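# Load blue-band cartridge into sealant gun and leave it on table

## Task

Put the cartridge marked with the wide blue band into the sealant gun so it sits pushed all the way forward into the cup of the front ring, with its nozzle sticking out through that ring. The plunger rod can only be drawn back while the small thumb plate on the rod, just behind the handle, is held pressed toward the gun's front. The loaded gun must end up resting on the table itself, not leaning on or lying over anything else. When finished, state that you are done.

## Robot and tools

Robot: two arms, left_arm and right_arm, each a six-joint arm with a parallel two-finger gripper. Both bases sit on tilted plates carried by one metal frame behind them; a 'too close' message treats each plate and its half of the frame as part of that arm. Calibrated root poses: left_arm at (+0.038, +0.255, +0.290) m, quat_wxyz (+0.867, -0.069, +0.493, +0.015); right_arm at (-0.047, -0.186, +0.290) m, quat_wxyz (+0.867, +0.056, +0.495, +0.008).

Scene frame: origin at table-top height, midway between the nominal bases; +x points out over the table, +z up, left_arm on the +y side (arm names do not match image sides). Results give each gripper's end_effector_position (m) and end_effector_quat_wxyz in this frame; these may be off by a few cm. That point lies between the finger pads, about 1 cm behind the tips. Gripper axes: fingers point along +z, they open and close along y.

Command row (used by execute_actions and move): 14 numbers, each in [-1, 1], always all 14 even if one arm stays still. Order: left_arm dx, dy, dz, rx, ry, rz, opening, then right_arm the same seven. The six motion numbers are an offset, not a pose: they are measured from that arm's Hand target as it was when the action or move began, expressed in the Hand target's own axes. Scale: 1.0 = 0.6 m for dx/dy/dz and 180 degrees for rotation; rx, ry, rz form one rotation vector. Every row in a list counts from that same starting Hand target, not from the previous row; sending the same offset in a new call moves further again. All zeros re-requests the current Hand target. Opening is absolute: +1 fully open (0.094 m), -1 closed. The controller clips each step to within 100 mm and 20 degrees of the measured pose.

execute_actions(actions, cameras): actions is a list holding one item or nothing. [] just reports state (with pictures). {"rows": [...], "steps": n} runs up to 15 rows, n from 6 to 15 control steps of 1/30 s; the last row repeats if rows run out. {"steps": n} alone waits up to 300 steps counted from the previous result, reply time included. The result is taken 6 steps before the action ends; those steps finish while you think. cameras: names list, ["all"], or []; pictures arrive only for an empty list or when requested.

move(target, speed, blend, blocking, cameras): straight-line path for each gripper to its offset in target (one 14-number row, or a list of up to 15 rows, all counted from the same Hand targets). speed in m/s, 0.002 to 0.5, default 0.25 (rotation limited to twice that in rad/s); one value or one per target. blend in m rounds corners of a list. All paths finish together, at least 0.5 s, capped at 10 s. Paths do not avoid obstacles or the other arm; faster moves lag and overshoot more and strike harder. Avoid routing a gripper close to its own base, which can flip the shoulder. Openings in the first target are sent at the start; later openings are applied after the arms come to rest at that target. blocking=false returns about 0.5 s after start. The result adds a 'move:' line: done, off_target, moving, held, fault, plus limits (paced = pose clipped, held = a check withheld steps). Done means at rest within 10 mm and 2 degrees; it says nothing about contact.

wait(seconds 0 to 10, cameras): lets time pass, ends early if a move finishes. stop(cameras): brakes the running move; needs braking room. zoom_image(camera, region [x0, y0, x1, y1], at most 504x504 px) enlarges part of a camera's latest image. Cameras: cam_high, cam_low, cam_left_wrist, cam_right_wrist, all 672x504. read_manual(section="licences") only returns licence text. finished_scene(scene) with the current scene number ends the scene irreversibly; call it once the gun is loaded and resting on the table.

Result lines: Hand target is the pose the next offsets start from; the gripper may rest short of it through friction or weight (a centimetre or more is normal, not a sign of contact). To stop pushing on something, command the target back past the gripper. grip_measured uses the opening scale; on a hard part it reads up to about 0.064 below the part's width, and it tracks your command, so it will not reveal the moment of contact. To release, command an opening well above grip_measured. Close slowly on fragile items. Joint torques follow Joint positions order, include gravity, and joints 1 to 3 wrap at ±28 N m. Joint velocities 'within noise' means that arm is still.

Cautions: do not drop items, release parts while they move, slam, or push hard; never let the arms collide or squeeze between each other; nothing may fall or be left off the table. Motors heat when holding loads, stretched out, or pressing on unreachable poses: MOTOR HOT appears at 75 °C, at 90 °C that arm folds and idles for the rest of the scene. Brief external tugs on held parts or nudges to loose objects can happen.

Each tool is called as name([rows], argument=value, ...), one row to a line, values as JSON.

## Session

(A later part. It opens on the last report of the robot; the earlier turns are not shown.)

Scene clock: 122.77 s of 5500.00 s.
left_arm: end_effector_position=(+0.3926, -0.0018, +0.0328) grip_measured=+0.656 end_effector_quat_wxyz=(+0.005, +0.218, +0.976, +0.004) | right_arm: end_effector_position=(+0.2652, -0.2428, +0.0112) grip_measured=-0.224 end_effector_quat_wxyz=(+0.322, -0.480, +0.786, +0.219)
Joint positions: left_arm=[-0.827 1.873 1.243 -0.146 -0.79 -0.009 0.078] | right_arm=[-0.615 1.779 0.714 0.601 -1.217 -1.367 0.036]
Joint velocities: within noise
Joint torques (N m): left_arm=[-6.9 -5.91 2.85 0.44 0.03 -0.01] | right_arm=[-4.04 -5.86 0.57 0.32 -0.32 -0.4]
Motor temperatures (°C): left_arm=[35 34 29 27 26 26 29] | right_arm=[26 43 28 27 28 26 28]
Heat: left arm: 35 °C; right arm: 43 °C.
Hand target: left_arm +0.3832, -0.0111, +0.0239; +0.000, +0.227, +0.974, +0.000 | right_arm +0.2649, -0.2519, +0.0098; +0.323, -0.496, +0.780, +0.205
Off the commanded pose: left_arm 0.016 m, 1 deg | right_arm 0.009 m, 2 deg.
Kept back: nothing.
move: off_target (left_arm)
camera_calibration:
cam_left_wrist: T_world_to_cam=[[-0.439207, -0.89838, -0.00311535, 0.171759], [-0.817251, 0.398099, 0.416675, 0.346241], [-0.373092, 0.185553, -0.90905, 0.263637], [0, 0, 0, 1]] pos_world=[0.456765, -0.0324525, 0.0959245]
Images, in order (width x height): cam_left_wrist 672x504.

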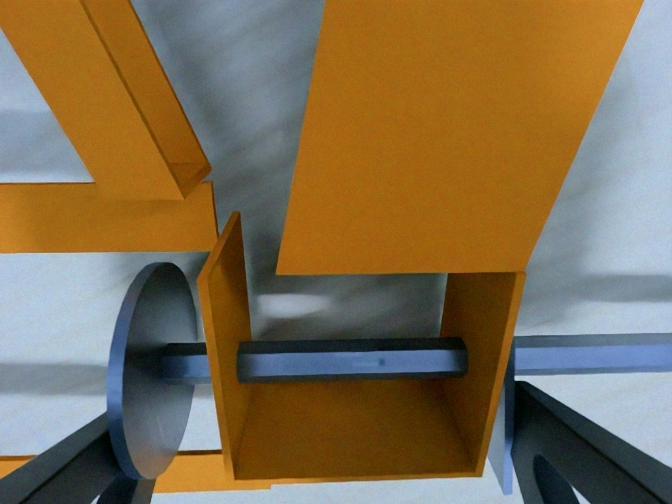

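move(target=[0,0.01,0,0,0,0,0.35,0.01,0.001,-0.01,0,0,0,-0.6], speed=0.05, cameras=["cam_left_wrist"])

move(target=[0,0.005,0,0,0,0,0.1,0.0,0.0,0.0,0,0,0,-0.6], speed=0.05)

Scene clock: 123.73 s of 5500.00 s.
left_arm: end_effector_position=(+0.3949, +0.0018, +0.0322) grip_measured=+0.356 end_effector_quat_wxyz=(+0.008, +0.215, +0.977, +0.014) | right_arm: end_effector_position=(+0.2668, -0.2470, +0.0112) grip_measured=-0.224 end_effector_quat_wxyz=(+0.322, -0.484, +0.784, +0.215)
Joint positions: left_arm=[-0.824 1.873 1.245 -0.144 -0.806 -0.012 0.064] | right_arm=[-0.624 1.779 0.728 0.58 -1.222 -1.387 0.036]
Joint velocities: within noise
Joint torques (N m): left_arm=[-6.27 -7.23 1.94 0.44 0.31 0.15] | right_arm=[-5.35 -4.93 0.47 0.32 -0.47 -0.46]
Motor temperatures (°C): left_arm=[35 34 29 27 26 26 29] | right_arm=[26 43 28 27 28 26 28]
Heat: left arm: 35 °C; right arm: 43 °C.
Hand target: left_arm +0.3858, -0.0057, +0.0239; +0.000, +0.227, +0.974, +0.000 | right_arm +0.2608, -0.2593, +0.0098; +0.323, -0.496, +0.780, +0.205
Off the commanded pose: left_arm 0.014 m, 2 deg | right_arm 0.014 m, 2 deg.
Kept back: nothing.
move: off_target (left_arm, right_arm)
camera_calibration:
cam_left_wrist: T_world_to_cam=[[-0.433132, -0.901059, -0.022115, 0.174282], [-0.823444, 0.385607, 0.41623, 0.349447], [-0.366521, 0.198493, -0.90899, 0.260602], [0, 0, 0, 1]] pos_world=[0.458753, -0.0294383, 0.0952887]
Images, in order (width x height): cam_left_wrist 672x504.

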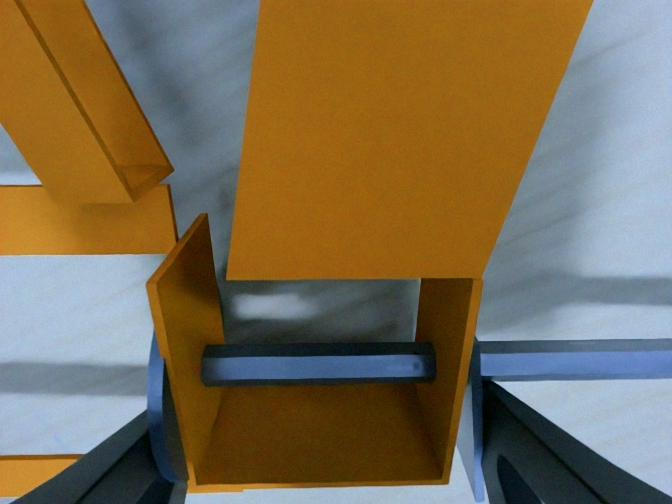

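Scene clock: 124.43 s of 5500.00 s.
left_arm: end_effector_position=(+0.3953, +0.0036, +0.0317) grip_measured=+0.172 end_effector_quat_wxyz=(+0.007, +0.218, +0.976, +0.017) | right_arm: end_effector_position=(+0.2666, -0.2490, +0.0109) grip_measured=-0.224 end_effector_quat_wxyz=(+0.322, -0.486, +0.784, +0.213)
Joint positions: left_arm=[-0.822 1.872 1.245 -0.146 -0.811 -0.004 0.055] | right_arm=[-0.629 1.781 0.729 0.58 -1.222 -1.392 0.036]
Joint velocities: within noise
Joint torques (N m): left_arm=[-5.97 -7.86 1.59 0.45 0.41 0.12] | right_arm=[-5.03 -5.03 0.39 0.27 -0.46 -0.45]
Motor temperatures (°C): left_arm=[35 34 29 27 26 26 29] | right_arm=[26 43 28 27 28 26 28]
Heat: left arm: 35 °C; right arm: 43 °C.
Hand target: left_arm +0.3872, -0.0029, +0.0239; +0.000, +0.227, +0.974, +0.000 | right_arm +0.2608, -0.2594, +0.0097; +0.323, -0.496, +0.780, +0.205
Off the commanded pose: left_arm 0.013 m, 2 deg | right_arm 0.012 m, 2 deg.
Kept back: nothing.
move: off_target (left_arm, right_arm)
camera_calibration:
cam_left_wrist: T_world_to_cam=[[-0.439662, -0.897714, -0.0283945, 0.178864], [-0.820926, 0.388827, 0.418204, 0.348242], [-0.364387, 0.207178, -0.907909, 0.259051], [0, 0, 0, 1]] pos_world=[0.458915, -0.0285069, 0.0946376]
cam_right_wrist: T_world_to_cam=[[0.889774, -0.454924, -0.0366883, -0.350907], [-0.43974, -0.832997, -0.335776, -0.0443412], [0.122191, 0.314898, -0.941227, 0.144995], [0, 0, 0, 1]] pos_world=[0.275012, -0.242231, 0.108711]

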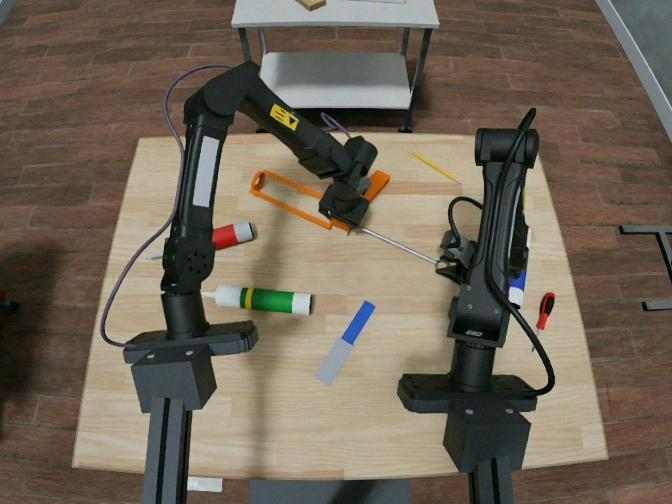

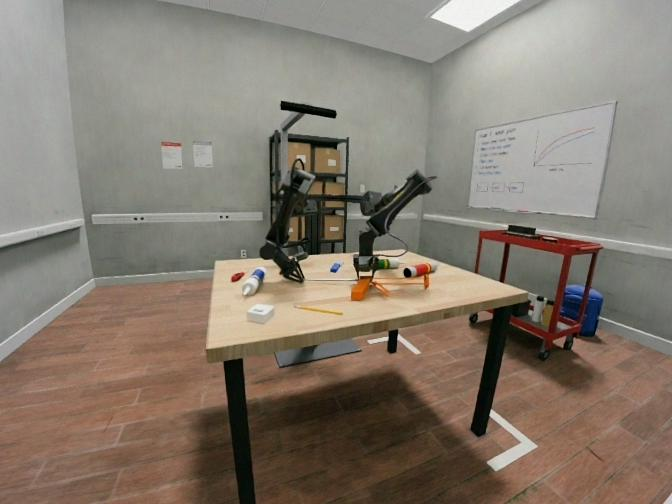

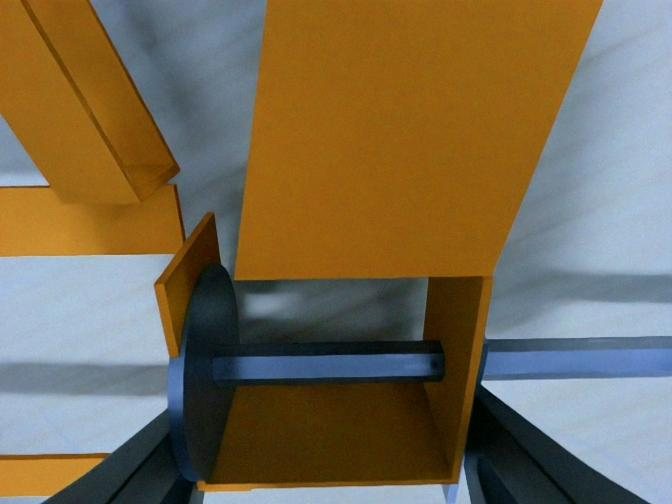

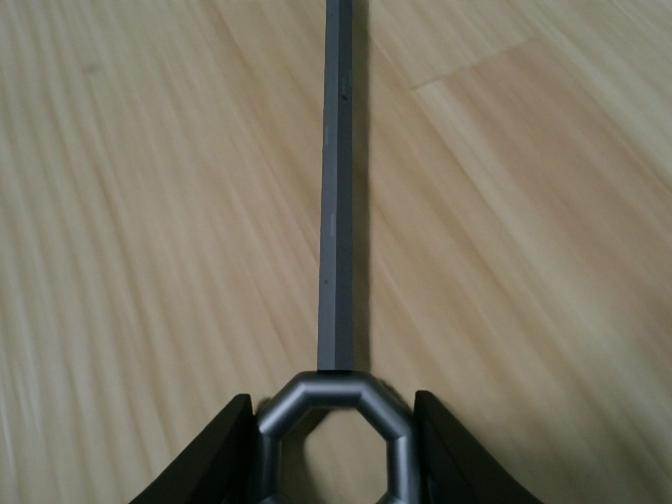

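move(target=[0,0.003,0,0,0,0,1,0.0,0.0,0.0,0,0,0,-0.6], speed=0.05, cameras=["cam_left_wrist"])

Scene clock: 125.50 s of 5500.00 s.
left_arm: end_effector_position=(+0.3944, +0.0010, +0.0301) grip_measured=+0.998 end_effector_quat_wxyz=(+0.005, +0.222, +0.975, +0.005) | right_arm: end_effector_position=(+0.2667, -0.2488, +0.0111) grip_measured=-0.224 end_effector_quat_wxyz=(+0.323, -0.486, +0.784, +0.213)
Joint positions: left_arm=[-0.816 1.872 1.244 -0.141 -0.783 0.008 0.094] | right_arm=[-0.629 1.781 0.729 0.58 -1.223 -1.394 0.036]
Joint velocities: within noise
Joint torques (N m): left_arm=[-6.11 -8.21 1.44 0.43 0.14 0.06] | right_arm=[-5.01 -5.01 0.39 0.27 -0.46 -0.44]
Motor temperatures (°C): left_arm=[35 34 29 27 26 26 29] | right_arm=[26 42 28 27 28 26 28]
Heat: left arm: 35 °C; right arm: 42 °C.
Hand target: left_arm +0.3880, -0.0014, +0.0240; +0.000, +0.227, +0.974, +0.000 | right_arm +0.2608, -0.2593, +0.0097; +0.323, -0.496, +0.780, +0.205
Off the commanded pose: left_arm 0.009 m, 1 deg | right_arm 0.012 m, 1 deg.
Kept back: nothing.
move: off_target (right_arm)
camera_calibration:
cam_left_wrist: T_world_to_cam=[[-0.445947, -0.895047, -0.00466895, 0.177787], [-0.814028, 0.4034, 0.417882, 0.34641], [-0.372141, 0.190154, -0.908489, 0.260935], [0, 0, 0, 1]] pos_world=[0.458375, -0.030232, 0.0931283]
Images, in order (width x height): cam_left_wrist 672x504.

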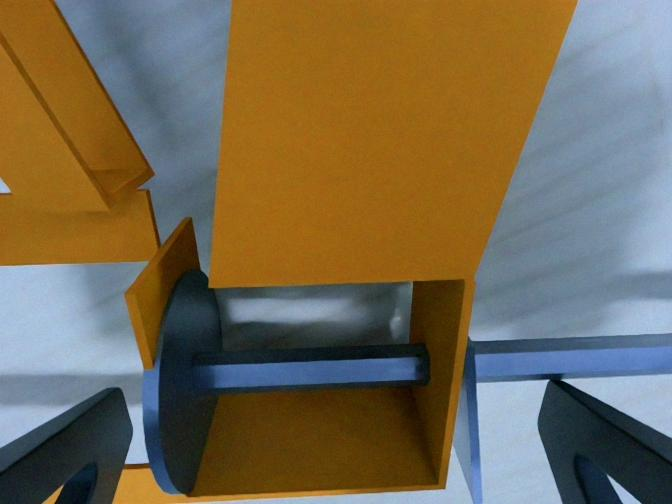

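move([
  [0,0,-0.2,0,0,0,1,0.0,0.0,0.0,0,0,0,0.15],
  [-0.05,0,-0.3,0,0,0,1,0.0,0.0,0.0,0,0,0,0.15],
], speed=0.12, blend=0.03)

Scene clock: 128.67 s of 5500.00 s.
left_arm: end_effector_position=(+0.4157, -0.0081, +0.1991) grip_measured=+0.998 end_effector_quat_wxyz=(-0.006, +0.222, +0.975, -0.001) | right_arm: end_effector_position=(+0.2662, -0.2524, +0.0116) grip_measured=+0.148 end_effector_quat_wxyz=(+0.324, -0.496, +0.779, +0.205)
Joint positions: left_arm=[-1.168 1.693 1.514 -0.965 -0.971 -0.46 0.094] | right_arm=[-0.638 1.781 0.729 0.58 -1.225 -1.421 0.054]
Joint velocities: within noise
Joint torques (N m): left_arm=[-8.5 -5.85 4.62 0.13 -0.14 -0.08] | right_arm=[-4.26 -5.01 0.59 0.19 -0.45 -0.21]
Motor temperatures (°C): left_arm=[35 34 29 27 26 26 29] | right_arm=[26 42 28 27 28 26 28]
Heat: left arm: 35 °C; right arm: 42 °C.
Hand target: left_arm +0.4146, -0.0147, +0.2039; +0.000, +0.227, +0.974, +0.000 | right_arm +0.2608, -0.2593, +0.0097; +0.323, -0.496, +0.780, +0.205
Off the commanded pose: left_arm 0.008 m, 1 deg | right_arm 0.009 m, 0 deg.
Kept back: nothing.
move: done; blend cut to 0 m at target 1
camera_calibration:
cam_left_wrist: T_world_to_cam=[[-0.446605, -0.894648, 0.0121781, 0.176877], [-0.803651, 0.407088, 0.434078, 0.289348], [-0.393305, 0.184075, -0.900793, 0.431285], [0, 0, 0, 1]] pos_world=[0.481156, -0.0389362, 0.260745]
cam_right_wrist: T_world_to_cam=[[0.897429, -0.440952, -0.0135005, -0.350804], [-0.41998, -0.844578, -0.332123, -0.0553926], [0.135048, 0.303726, -0.94314, 0.140513], [0, 0, 0, 1]] pos_world=[0.272582, -0.244149, 0.10939]

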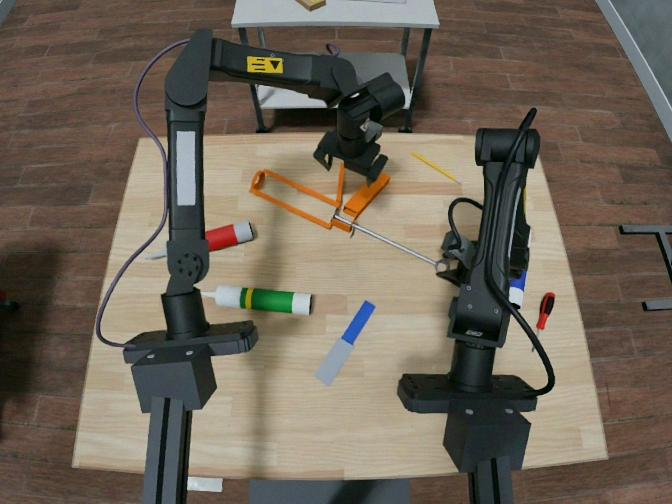

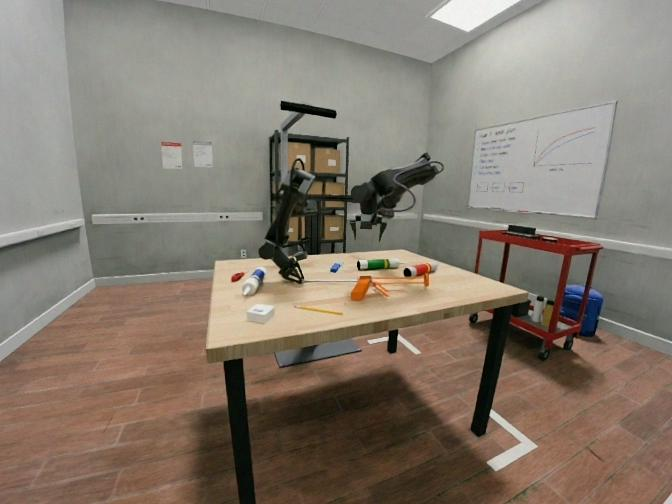

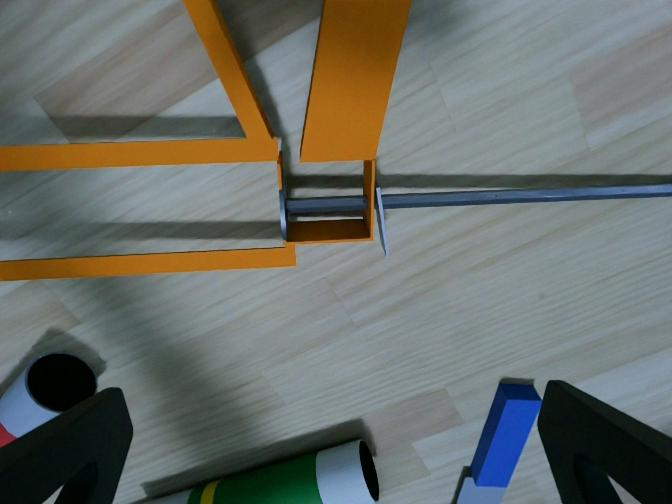

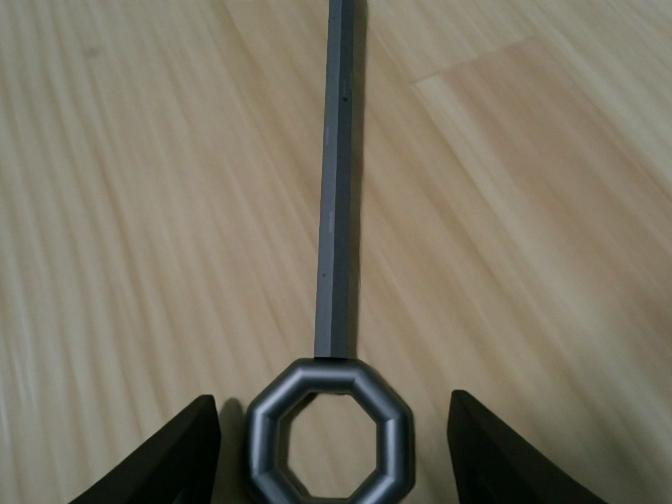

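move([
  [0,0,-0.03,0,0,0,1,-0.04,0.0,-0.04,0,0,0,0.15],
  [0.237,0.292,-0.03,0,0,0,1,-0.25,0.0,-0.25,0,0,0,0.6],
], speed=[0.08,0.2])

Scene clock: 132.17 s of 5500.00 s.
left_arm: end_effector_position=(+0.3649, +0.2067, +0.2225) grip_measured=+0.998 end_effector_quat_wxyz=(-0.005, +0.229, +0.973, +0.006) | right_arm: end_effector_position=(+0.2542, -0.2569, +0.2144) grip_measured=+0.598 end_effector_quat_wxyz=(+0.304, -0.463, +0.831, +0.059)
Joint positions: left_arm=[-0.897 0.788 0.854 -0.925 -0.836 -0.081 0.094] | right_arm=[-1.227 0.853 0.542 -0.801 -1.51 -2.099 0.075]
Joint velocities: within noise
Joint torques (N m): left_arm=[-0.21 -5.39 2.73 0.44 0.14 0.06] | right_arm=[-1.72 -2.03 4.49 -0.29 -0.51 -0.14]
Motor temperatures (°C): left_arm=[35 34 29 27 26 26 29] | right_arm=[26 41 28 27 28 26 28]
Heat: left arm: 35 °C; right arm: 41 °C.
Hand target: left_arm +0.3645, +0.2053, +0.2220; +0.000, +0.227, +0.974, +0.000 | right_arm +0.2608, -0.2593, +0.2219; +0.323, -0.496, +0.780, +0.205
Off the commanded pose: left_arm 0.002 m, 1 deg | right_arm 0.010 m, 18 deg.
joint sent to its limit (right arm) — joint 6 (wrist roll), lower limit.
Kept back: nothing.
move: off_target (right_arm); target 2's new opening was sent with right_arm's hand 0.012 m and 18 deg from that target
camera_calibration:
cam_left_wrist: T_world_to_cam=[[-0.459773, -0.888035, -0.00184799, 0.352626], [-0.799919, 0.413246, 0.435153, 0.148062], [-0.385667, 0.20155, -0.900355, 0.386366], [0, 0, 0, 1]] pos_world=[0.429574, 0.174086, 0.284089]
cam_right_wrist: T_world_to_cam=[[0.793365, -0.584235, 0.171, -0.389234], [-0.563112, -0.811052, -0.158428, 0.0109742], [0.231249, 0.0293987, -0.97245, 0.246148], [0, 0, 0, 1]] pos_world=[0.258063, -0.22574, 0.307664]

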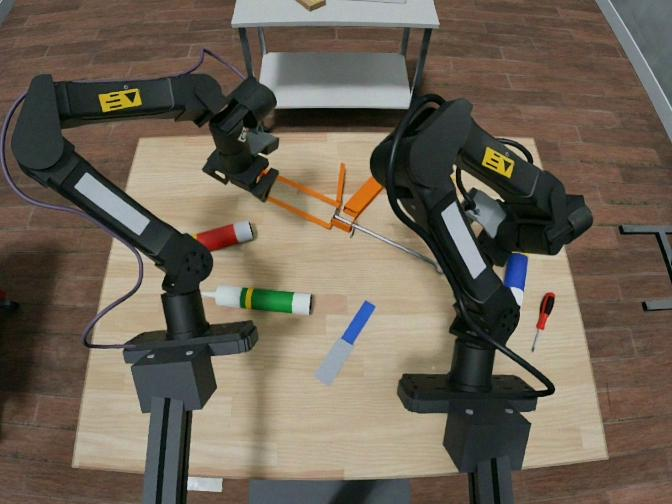

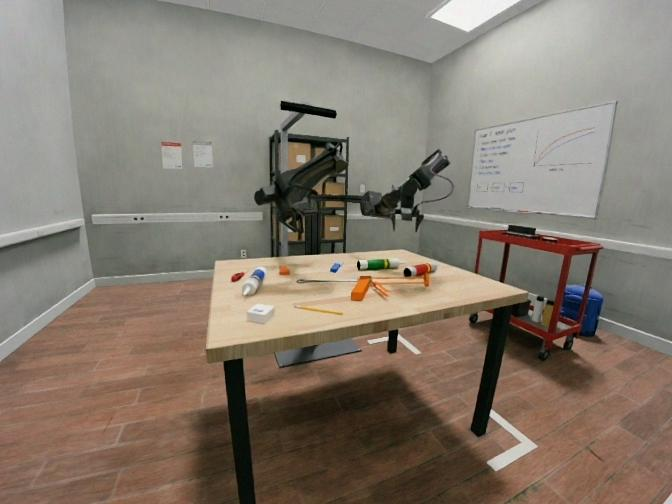

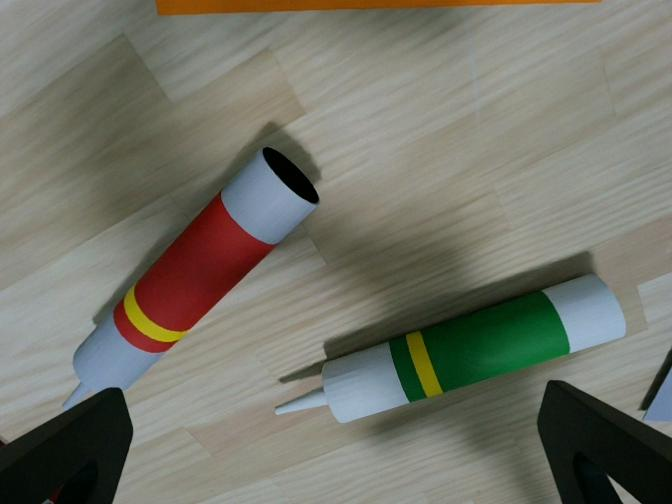

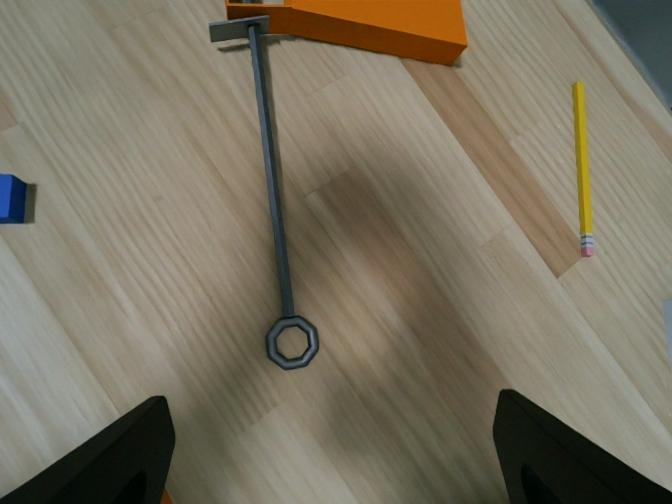

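move(target=[0,0,0,0,0,0,1,0.098,-0.159,-0.164,0.141,0.222,0.341,1], speed=0.3)

Scene clock: 135.83 s of 5500.00 s.
left_arm: end_effector_position=(+0.3649, +0.2067, +0.2225) grip_measured=+0.998 end_effector_quat_wxyz=(-0.005, +0.229, +0.973, +0.006) | right_arm: end_effector_position=(+0.2972, -0.3994, +0.2489) grip_measured=+0.998 end_effector_quat_wxyz=(+0.004, -0.011, +1.000, -0.002)
Joint positions: left_arm=[-0.897 0.788 0.854 -0.925 -0.836 -0.081 0.094] | right_arm=[-1.347 1.155 1.249 -1.127 -0.953 -1.067 0.094]
Joint velocities: within noise
Joint torques (N m): left_arm=[-0.23 -5.39 2.73 0.43 0.14 0.05] | right_arm=[-1.84 -2.67 5.45 -0.13 0.11 0.09]
Motor temperatures (°C): left_arm=[34 34 29 27 26 26 28] | right_arm=[26 41 28 27 28 26 27]
Heat: left arm: 34 °C; right arm: 41 °C.
Hand target: left_arm +0.3645, +0.2053, +0.2220; +0.000, +0.227, +0.974, +0.000 | right_arm +0.2999, -0.4004, +0.2499; +0.000, +0.000, +1.000, +0.000
Off the commanded pose: left_arm 0.002 m, 1 deg | right_arm 0.003 m, 1 deg.
Kept back: nothing.
move: done
camera_calibration:
cam_left_wrist: T_world_to_cam=[[-0.459773, -0.888035, -0.00184799, 0.352626], [-0.799919, 0.413246, 0.435153, 0.148062], [-0.385667, 0.20155, -0.900355, 0.386366], [0, 0, 0, 1]] pos_world=[0.429574, 0.174086, 0.284089]
cam_right_wrist: T_world_to_cam=[[-0.00261243, -0.999978, 0.006076, -0.40096], [-0.904242, 0.00495678, 0.426992, 0.206611], [-0.427013, -0.00437869, -0.904235, 0.439101], [0, 0, 0, 1]] pos_world=[0.373281, -0.400053, 0.311266]

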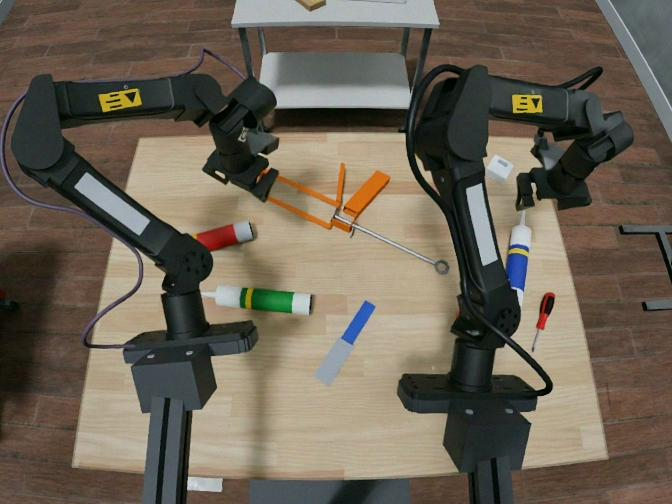

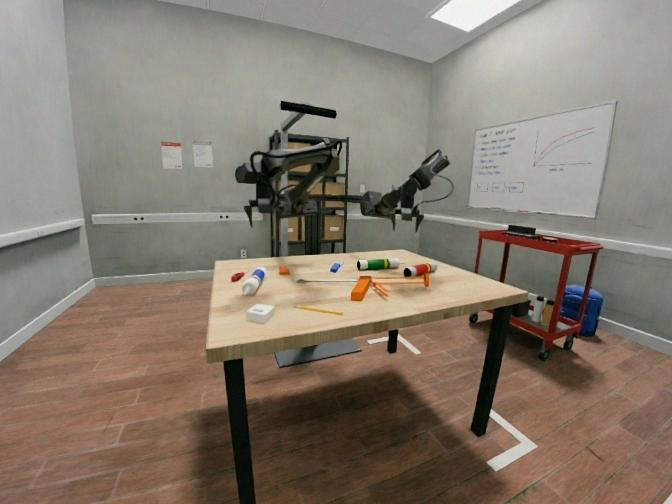

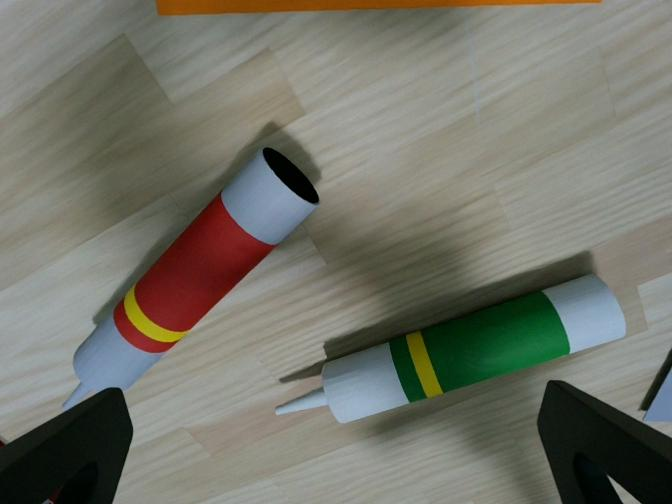

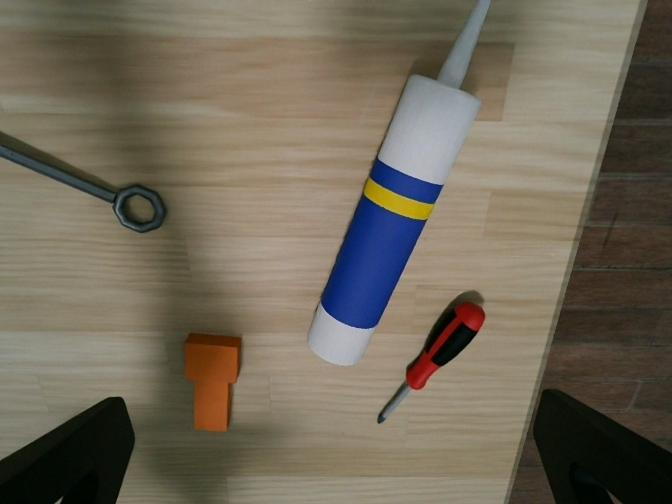

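move(target=[0,0,0,0,0,0,1,0.0765,-0.063,0.2,0,0,0.1,1], speed=0.25, cameras=["cam_right_wrist","cam_high"])

Scene clock: 138.17 s of 5500.00 s.
left_arm: end_effector_position=(+0.3649, +0.2067, +0.2225) grip_measured=+0.998 end_effector_quat_wxyz=(-0.005, +0.229, +0.973, +0.006) | right_arm: end_effector_position=(+0.2538, -0.4347, +0.1321) grip_measured=+0.998 end_effector_quat_wxyz=(-0.004, +0.155, +0.988, +0.007)
Joint positions: left_arm=[-0.897 0.788 0.854 -0.925 -0.836 -0.081 0.094] | right_arm=[-1.106 1.365 0.994 -0.462 -0.809 -0.456 0.094]
Joint velocities: within noise
Joint torques (N m): left_arm=[-0.23 -5.39 2.73 0.43 0.14 0.06] | right_arm=[-3.08 -5.23 2.28 0.39 0.13 0.08]
Motor temperatures (°C): left_arm=[34 33 29 27 26 26 28] | right_arm=[26 40 28 27 28 26 27]
Heat: left arm: 34 °C; right arm: 40 °C.
Hand target: left_arm +0.3645, +0.2053, +0.2220; +0.000, +0.227, +0.974, +0.000 | right_arm +0.2541, -0.4381, +0.1298; +0.000, +0.156, +0.988, +0.000
Off the commanded pose: left_arm 0.002 m, 1 deg | right_arm 0.004 m, 1 deg.
Kept back: nothing.
move: done
camera_calibration:
cam_right_wrist: T_world_to_cam=[[-0.33009, -0.943897, -0.0099045, -0.326028], [-0.847294, 0.291649, 0.443884, 0.325312], [-0.416092, 0.154914, -0.896029, 0.380191], [0, 0, 0, 1]] pos_world=[0.326211, -0.46151, 0.193032]
Images, in order (width x height): cam_high 672x504, cam_right_wrist 672x504.

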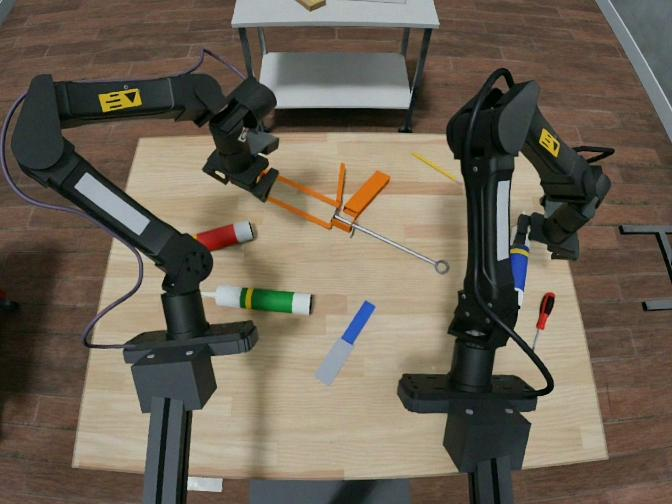

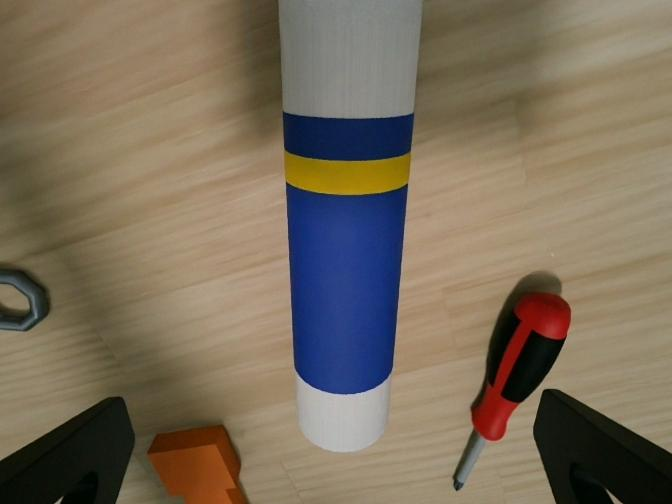

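move([
  [0,0,0,0,0,0,1,0,-0.005,0.1,0,0,0,0.7],
  [0,0,0,0,0,0,1,0,-0.005,0.172,0,0,0,0.7],
], speed=[0.2,0.1], cameras=["cam_right_wrist"])

Scene clock: 140.23 s of 5500.00 s.
left_arm: end_effector_position=(+0.3649, +0.2067, +0.2225) grip_measured=+0.998 end_effector_quat_wxyz=(-0.005, +0.229, +0.973, +0.006) | right_arm: end_effector_position=(+0.2488, -0.4340, +0.0306) grip_measured=+0.702 end_effector_quat_wxyz=(-0.008, +0.158, +0.987, +0.009)
Joint positions: left_arm=[-0.897 0.788 0.854 -0.925 -0.836 -0.081 0.094] | right_arm=[-0.881 1.625 0.981 -0.061 -0.645 -0.248 0.08]
Joint velocities: within noise
Joint torques (N m): left_arm=[-0.23 -5.39 2.73 0.43 0.14 0.06] | right_arm=[-3.62 -5.59 2.78 0.44 0.14 0.08]
Motor temperatures (°C): left_arm=[34 33 29 27 26 26 28] | right_arm=[26 40 28 27 28 26 27]
Heat: left arm: 34 °C; right arm: 40 °C.
Hand target: left_arm +0.3645, +0.2053, +0.2220; +0.000, +0.227, +0.974, +0.000 | right_arm +0.2532, -0.4409, +0.0267; +0.000, +0.156, +0.988, +0.000
Off the commanded pose: left_arm 0.002 m, 1 deg | right_arm 0.009 m, 1 deg.
Kept back: nothing.
move: done
camera_calibration:
cam_right_wrist: T_world_to_cam=[[-0.336495, -0.941623, -0.010863, -0.325397], [-0.841758, 0.295596, 0.451738, 0.366054], [-0.422155, 0.161151, -0.892085, 0.291104], [0, 0, 0, 1]] pos_world=[0.321525, -0.461517, 0.0907942]
Images, in order (width x height): cam_right_wrist 672x504.

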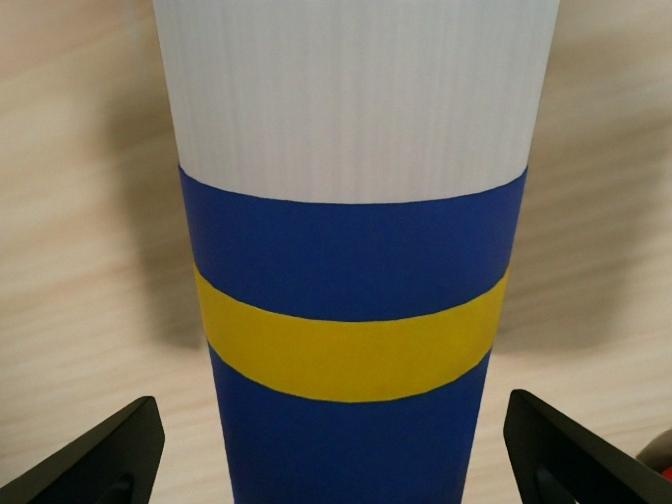

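move(target=[0,0,0,0,0,0,1,0,0,0.009,0,0,0,0.1], speed=0.08, cameras=[])

move(target=[0,0,0,0,0,0,1,0,0,0,0,0,0,-0.05], speed=0.08, cameras=["cam_right_wrist"])

Scene clock: 141.20 s of 5500.00 s.
left_arm: end_effector_position=(+0.3649, +0.2067, +0.2225) grip_measured=+0.998 end_effector_quat_wxyz=(-0.005, +0.229, +0.973, +0.006) | right_arm: end_effector_position=(+0.2488, -0.4343, +0.0260) grip_measured=+0.102 end_effector_quat_wxyz=(-0.008, +0.161, +0.987, +0.008)
Joint positions: left_arm=[-0.897 0.788 0.854 -0.925 -0.836 -0.081 0.094] | right_arm=[-0.872 1.639 0.984 -0.046 -0.637 -0.234 0.052]
Joint velocities: within noise
Joint torques (N m): left_arm=[-0.23 -5.39 2.73 0.43 0.13 0.06] | right_arm=[-3.52 -5.46 2.82 0.45 0.13 0.09]
Motor temperatures (°C): left_arm=[34 33 29 27 26 26 28] | right_arm=[26 40 28 27 28 26 27]
Heat: left arm: 34 °C; right arm: 40 °C.
Hand target: left_arm +0.3645, +0.2053, +0.2220; +0.000, +0.227, +0.974, +0.000 | right_arm +0.2532, -0.4409, +0.0213; +0.000, +0.156, +0.988, +0.000
Off the commanded pose: left_arm 0.002 m, 1 deg | right_arm 0.009 m, 1 deg.
Kept back: nothing.
move: done
No camera images: "cameras" was empty.

Scene clock: 141.90 s of 5500.00 s.
left_arm: end_effector_position=(+0.3649, +0.2067, +0.2225) grip_measured=+0.998 end_effector_quat_wxyz=(-0.005, +0.229, +0.973, +0.006) | right_arm: end_effector_position=(+0.2486, -0.4345, +0.0260) grip_measured=+0.044 end_effector_quat_wxyz=(-0.009, +0.162, +0.987, +0.007)
Joint positions: left_arm=[-0.897 0.788 0.854 -0.925 -0.836 -0.081 0.094] | right_arm=[-0.872 1.639 0.984 -0.046 -0.636 -0.232 0.049]
Joint velocities: within noise
Joint torques (N m): left_arm=[-0.23 -5.41 2.74 0.43 0.13 0.06] | right_arm=[-3.52 -5.46 2.81 0.46 0.14 0.09]
Motor temperatures (°C): left_arm=[33 33 29 27 26 26 28] | right_arm=[26 40 28 27 28 26 27]
Heat: left arm: 33 °C; right arm: 40 °C.
Hand target: left_arm +0.3645, +0.2053, +0.2220; +0.000, +0.227, +0.974, +0.000 | right_arm +0.2532, -0.4409, +0.0213; +0.000, +0.156, +0.988, +0.000
Off the commanded pose: left_arm 0.002 m, 1 deg | right_arm 0.009 m, 1 deg.
Kept back: nothing.
move: done
camera_calibration:
cam_right_wrist: T_world_to_cam=[[-0.343953, -0.938954, -0.00780095, -0.323062], [-0.838952, 0.303568, 0.45167, 0.370918], [-0.42173, 0.161898, -0.892151, 0.287224], [0, 0, 0, 1]] pos_world=[0.321195, -0.46244, 0.0861948]
Images, in order (width x height): cam_right_wrist 672x504.

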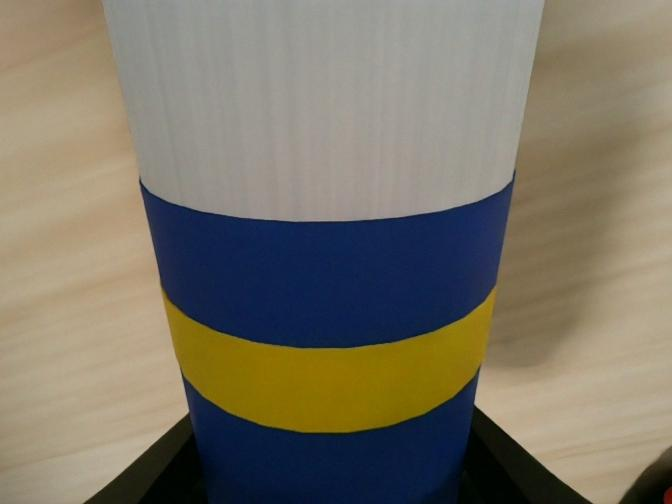

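move(target=[-0.209,0.169,0.13,0.109,0.109,-0.491,1,0,0,-0.2,0,0,0,-0.12], speed=0.2)

Scene clock: 148.93 s of 5500.00 s.
left_arm: end_effector_position=(+0.5273, +0.2447, +0.1558) grip_measured=+0.998 end_effector_quat_wxyz=(-0.158, -0.513, +0.836, -0.117) | right_arm: end_effector_position=(+0.2341, -0.4311, +0.1186) grip_measured=+0.044 end_effector_quat_wxyz=(-0.028, +0.176, +0.984, +0.018)
Joint positions: left_arm=[-0.001 1.37 1.673 -1.019 0.244 -0.993 0.094] | right_arm=[-1.093 1.411 0.972 -0.457 -0.792 -0.452 0.049]
Joint velocities: within noise
Joint torques (N m): left_arm=[-0.25 -10.74 6.94 -0.08 0.45 -0.06] | right_arm=[-7.06 -9.59 4.75 -0.23 -0.22 -0.14]
Motor temperatures (°C): left_arm=[33 33 30 27 26 26 28] | right_arm=[27 42 28 27 28 26 28]
Heat: left arm: 33 °C; right arm: 42 °C.
Hand target: left_arm +0.5219, +0.2409, +0.1442; -0.183, -0.515, +0.829, -0.114 | right_arm +0.2532, -0.4409, +0.1413; +0.000, +0.156, +0.988, +0.000
Off the commanded pose: left_arm 0.013 m, 3 deg | right_arm 0.031 m, 4 deg.
Kept back: nothing.
move: off_target (left_arm, right_arm)
camera_calibration:
cam_left_wrist: T_world_to_cam=[[0.888869, -0.455765, 0.0468008, -0.363515], [-0.338175, -0.583735, 0.738167, 0.244508], [-0.309112, -0.67196, -0.672993, 0.51927], [0, 0, 0, 1]] pos_world=[0.566316, 0.325979, 0.18599]
cam_right_wrist: T_world_to_cam=[[-0.3704, -0.928626, -0.0214062, -0.311826], [-0.814405, 0.313585, 0.488271, 0.310122], [-0.446709, 0.198289, -0.872429, 0.382372], [0, 0, 0, 1]] pos_world=[0.307874, -0.462639, 0.175494]

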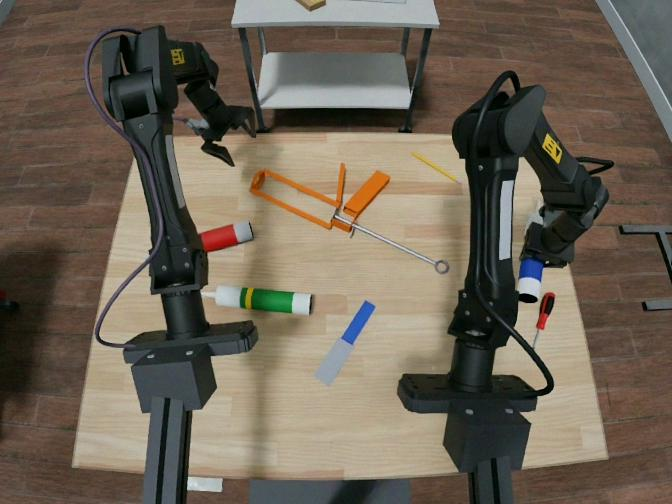

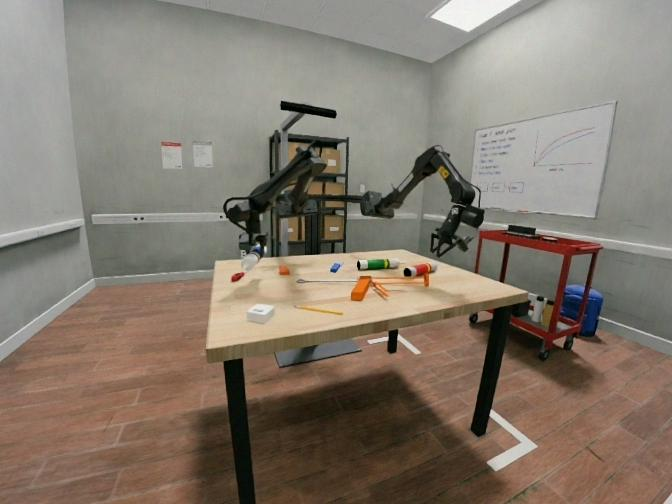

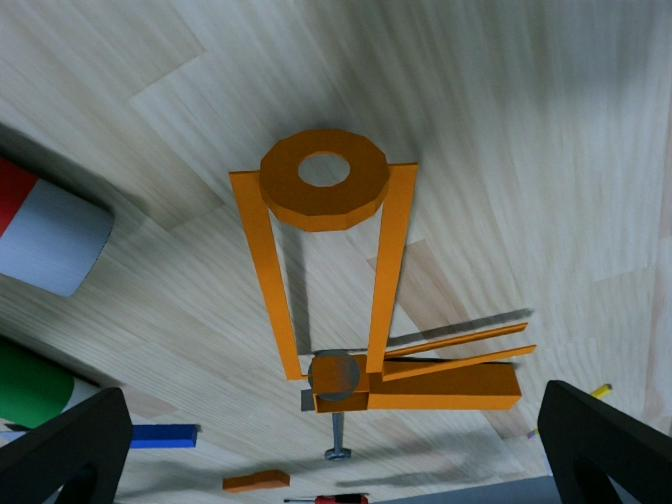

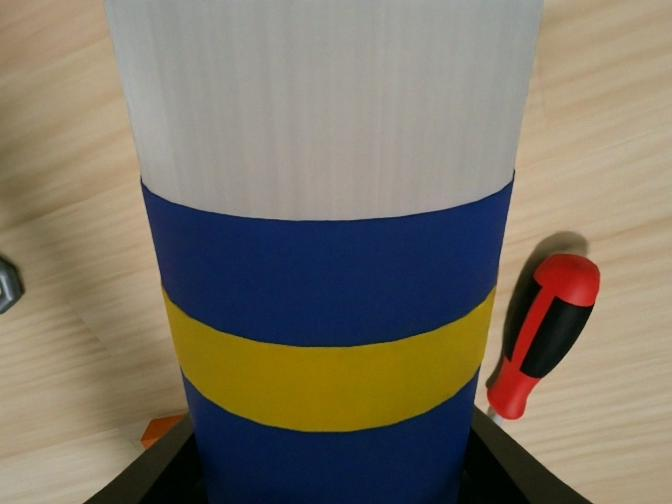

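zoom_image(camera="cam_high", region=[220, 140, 470, 300])

Scaled by 2.016 from the camera's 672x504 image, which has a finer 960x720 frame.

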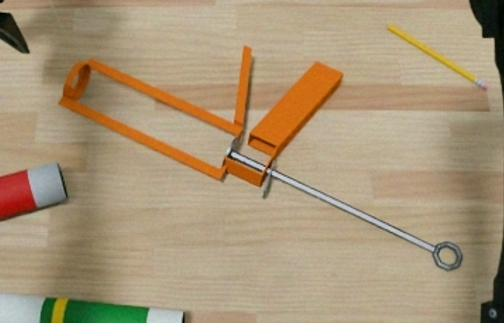

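move(target=[0,0,0,0,0,0,1,-0.0415,0.827,-0.0167,0,0,-0.453,-0.15], speed=0.2)

Scene clock: 154.70 s of 5500.00 s.
left_arm: end_effector_position=(+0.5266, +0.2444, +0.1560) grip_measured=+0.998 end_effector_quat_wxyz=(-0.160, -0.514, +0.834, -0.117) | right_arm: end_effector_position=(+0.4224, +0.0093, +0.1367) grip_measured=+0.044 end_effector_quat_wxyz=(-0.016, -0.521, +0.854, -0.010)
Joint positions: left_arm=[-0.001 1.37 1.673 -1.022 0.246 -0.996 0.094] | right_arm=[0.757 1.609 1.64 -0.814 0.75 -0.623 0.049]
Joint velocities: within noise
Joint torques (N m): left_arm=[-0.25 -10.74 6.94 -0.09 0.44 -0.06] | right_arm=[7.76 -7.98 7.13 -0.12 0.16 -0.13]
Motor temperatures (°C): left_arm=[32 35 30 27 26 26 28] | right_arm=[27 43 29 27 28 26 28]
Heat: left arm: 35 °C; right arm: 43 °C.
Hand target: left_arm +0.5218, +0.2409, +0.1442; -0.183, -0.515, +0.829, -0.114 | right_arm +0.4302, +0.0231, +0.1517; +0.000, -0.526, +0.850, +0.000
Off the commanded pose: left_arm 0.013 m, 3 deg | right_arm 0.022 m, 2 deg.
Kept back: nothing.
move: off_target (left_arm, right_arm)
camera_calibration:
cam_left_wrist: T_world_to_cam=[[0.890317, -0.453227, 0.0438363, -0.363969], [-0.333577, -0.583674, 0.740305, 0.241152], [-0.30994, -0.673729, -0.67084, 0.519534], [0, 0, 0, 1]] pos_world=[0.565515, 0.325819, 0.185954]
cam_right_wrist: T_world_to_cam=[[0.877232, -0.480055, 0.0032471, -0.367352], [-0.425614, -0.774584, 0.467838, 0.165196], [-0.222073, -0.411785, -0.883808, 0.307329], [0, 0, 0, 1]] pos_world=[0.460812, 0.0781618, 0.195528]

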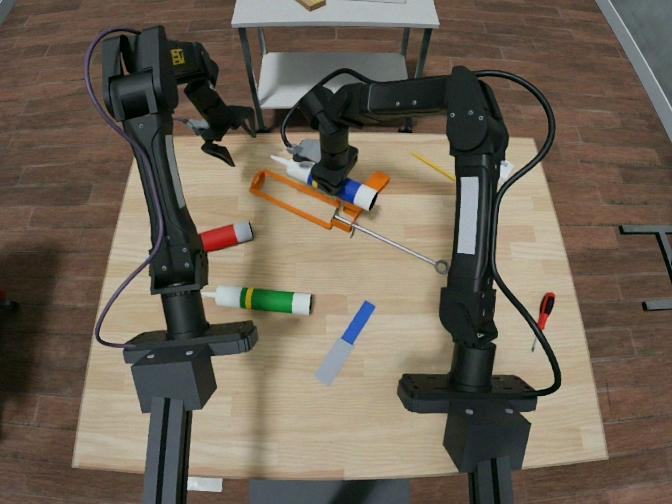

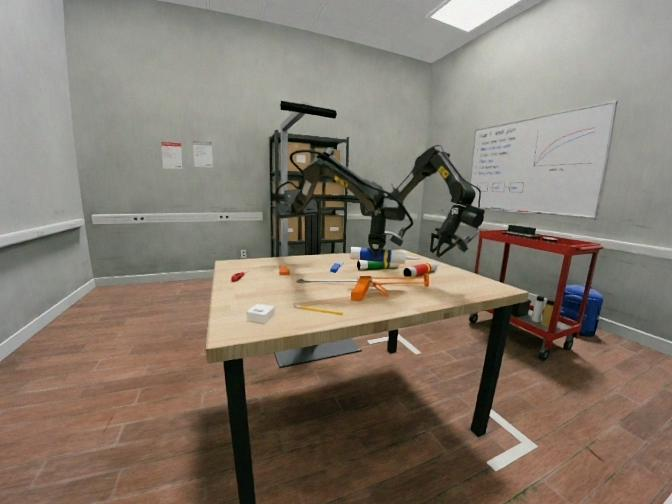

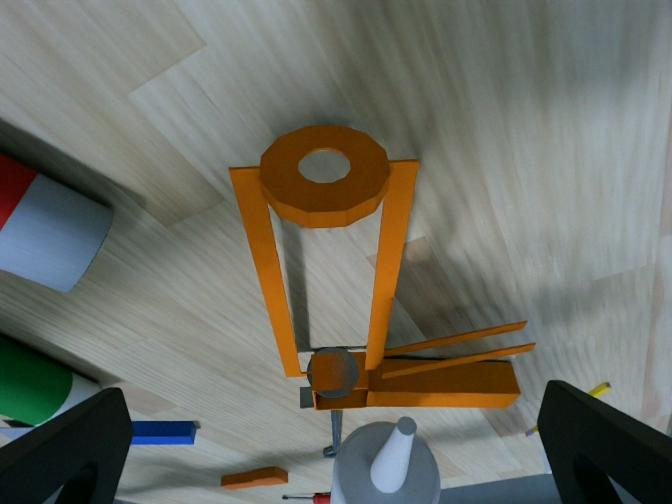

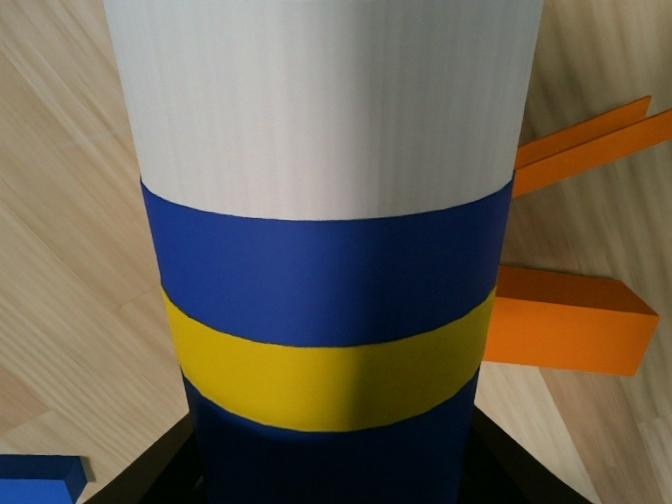

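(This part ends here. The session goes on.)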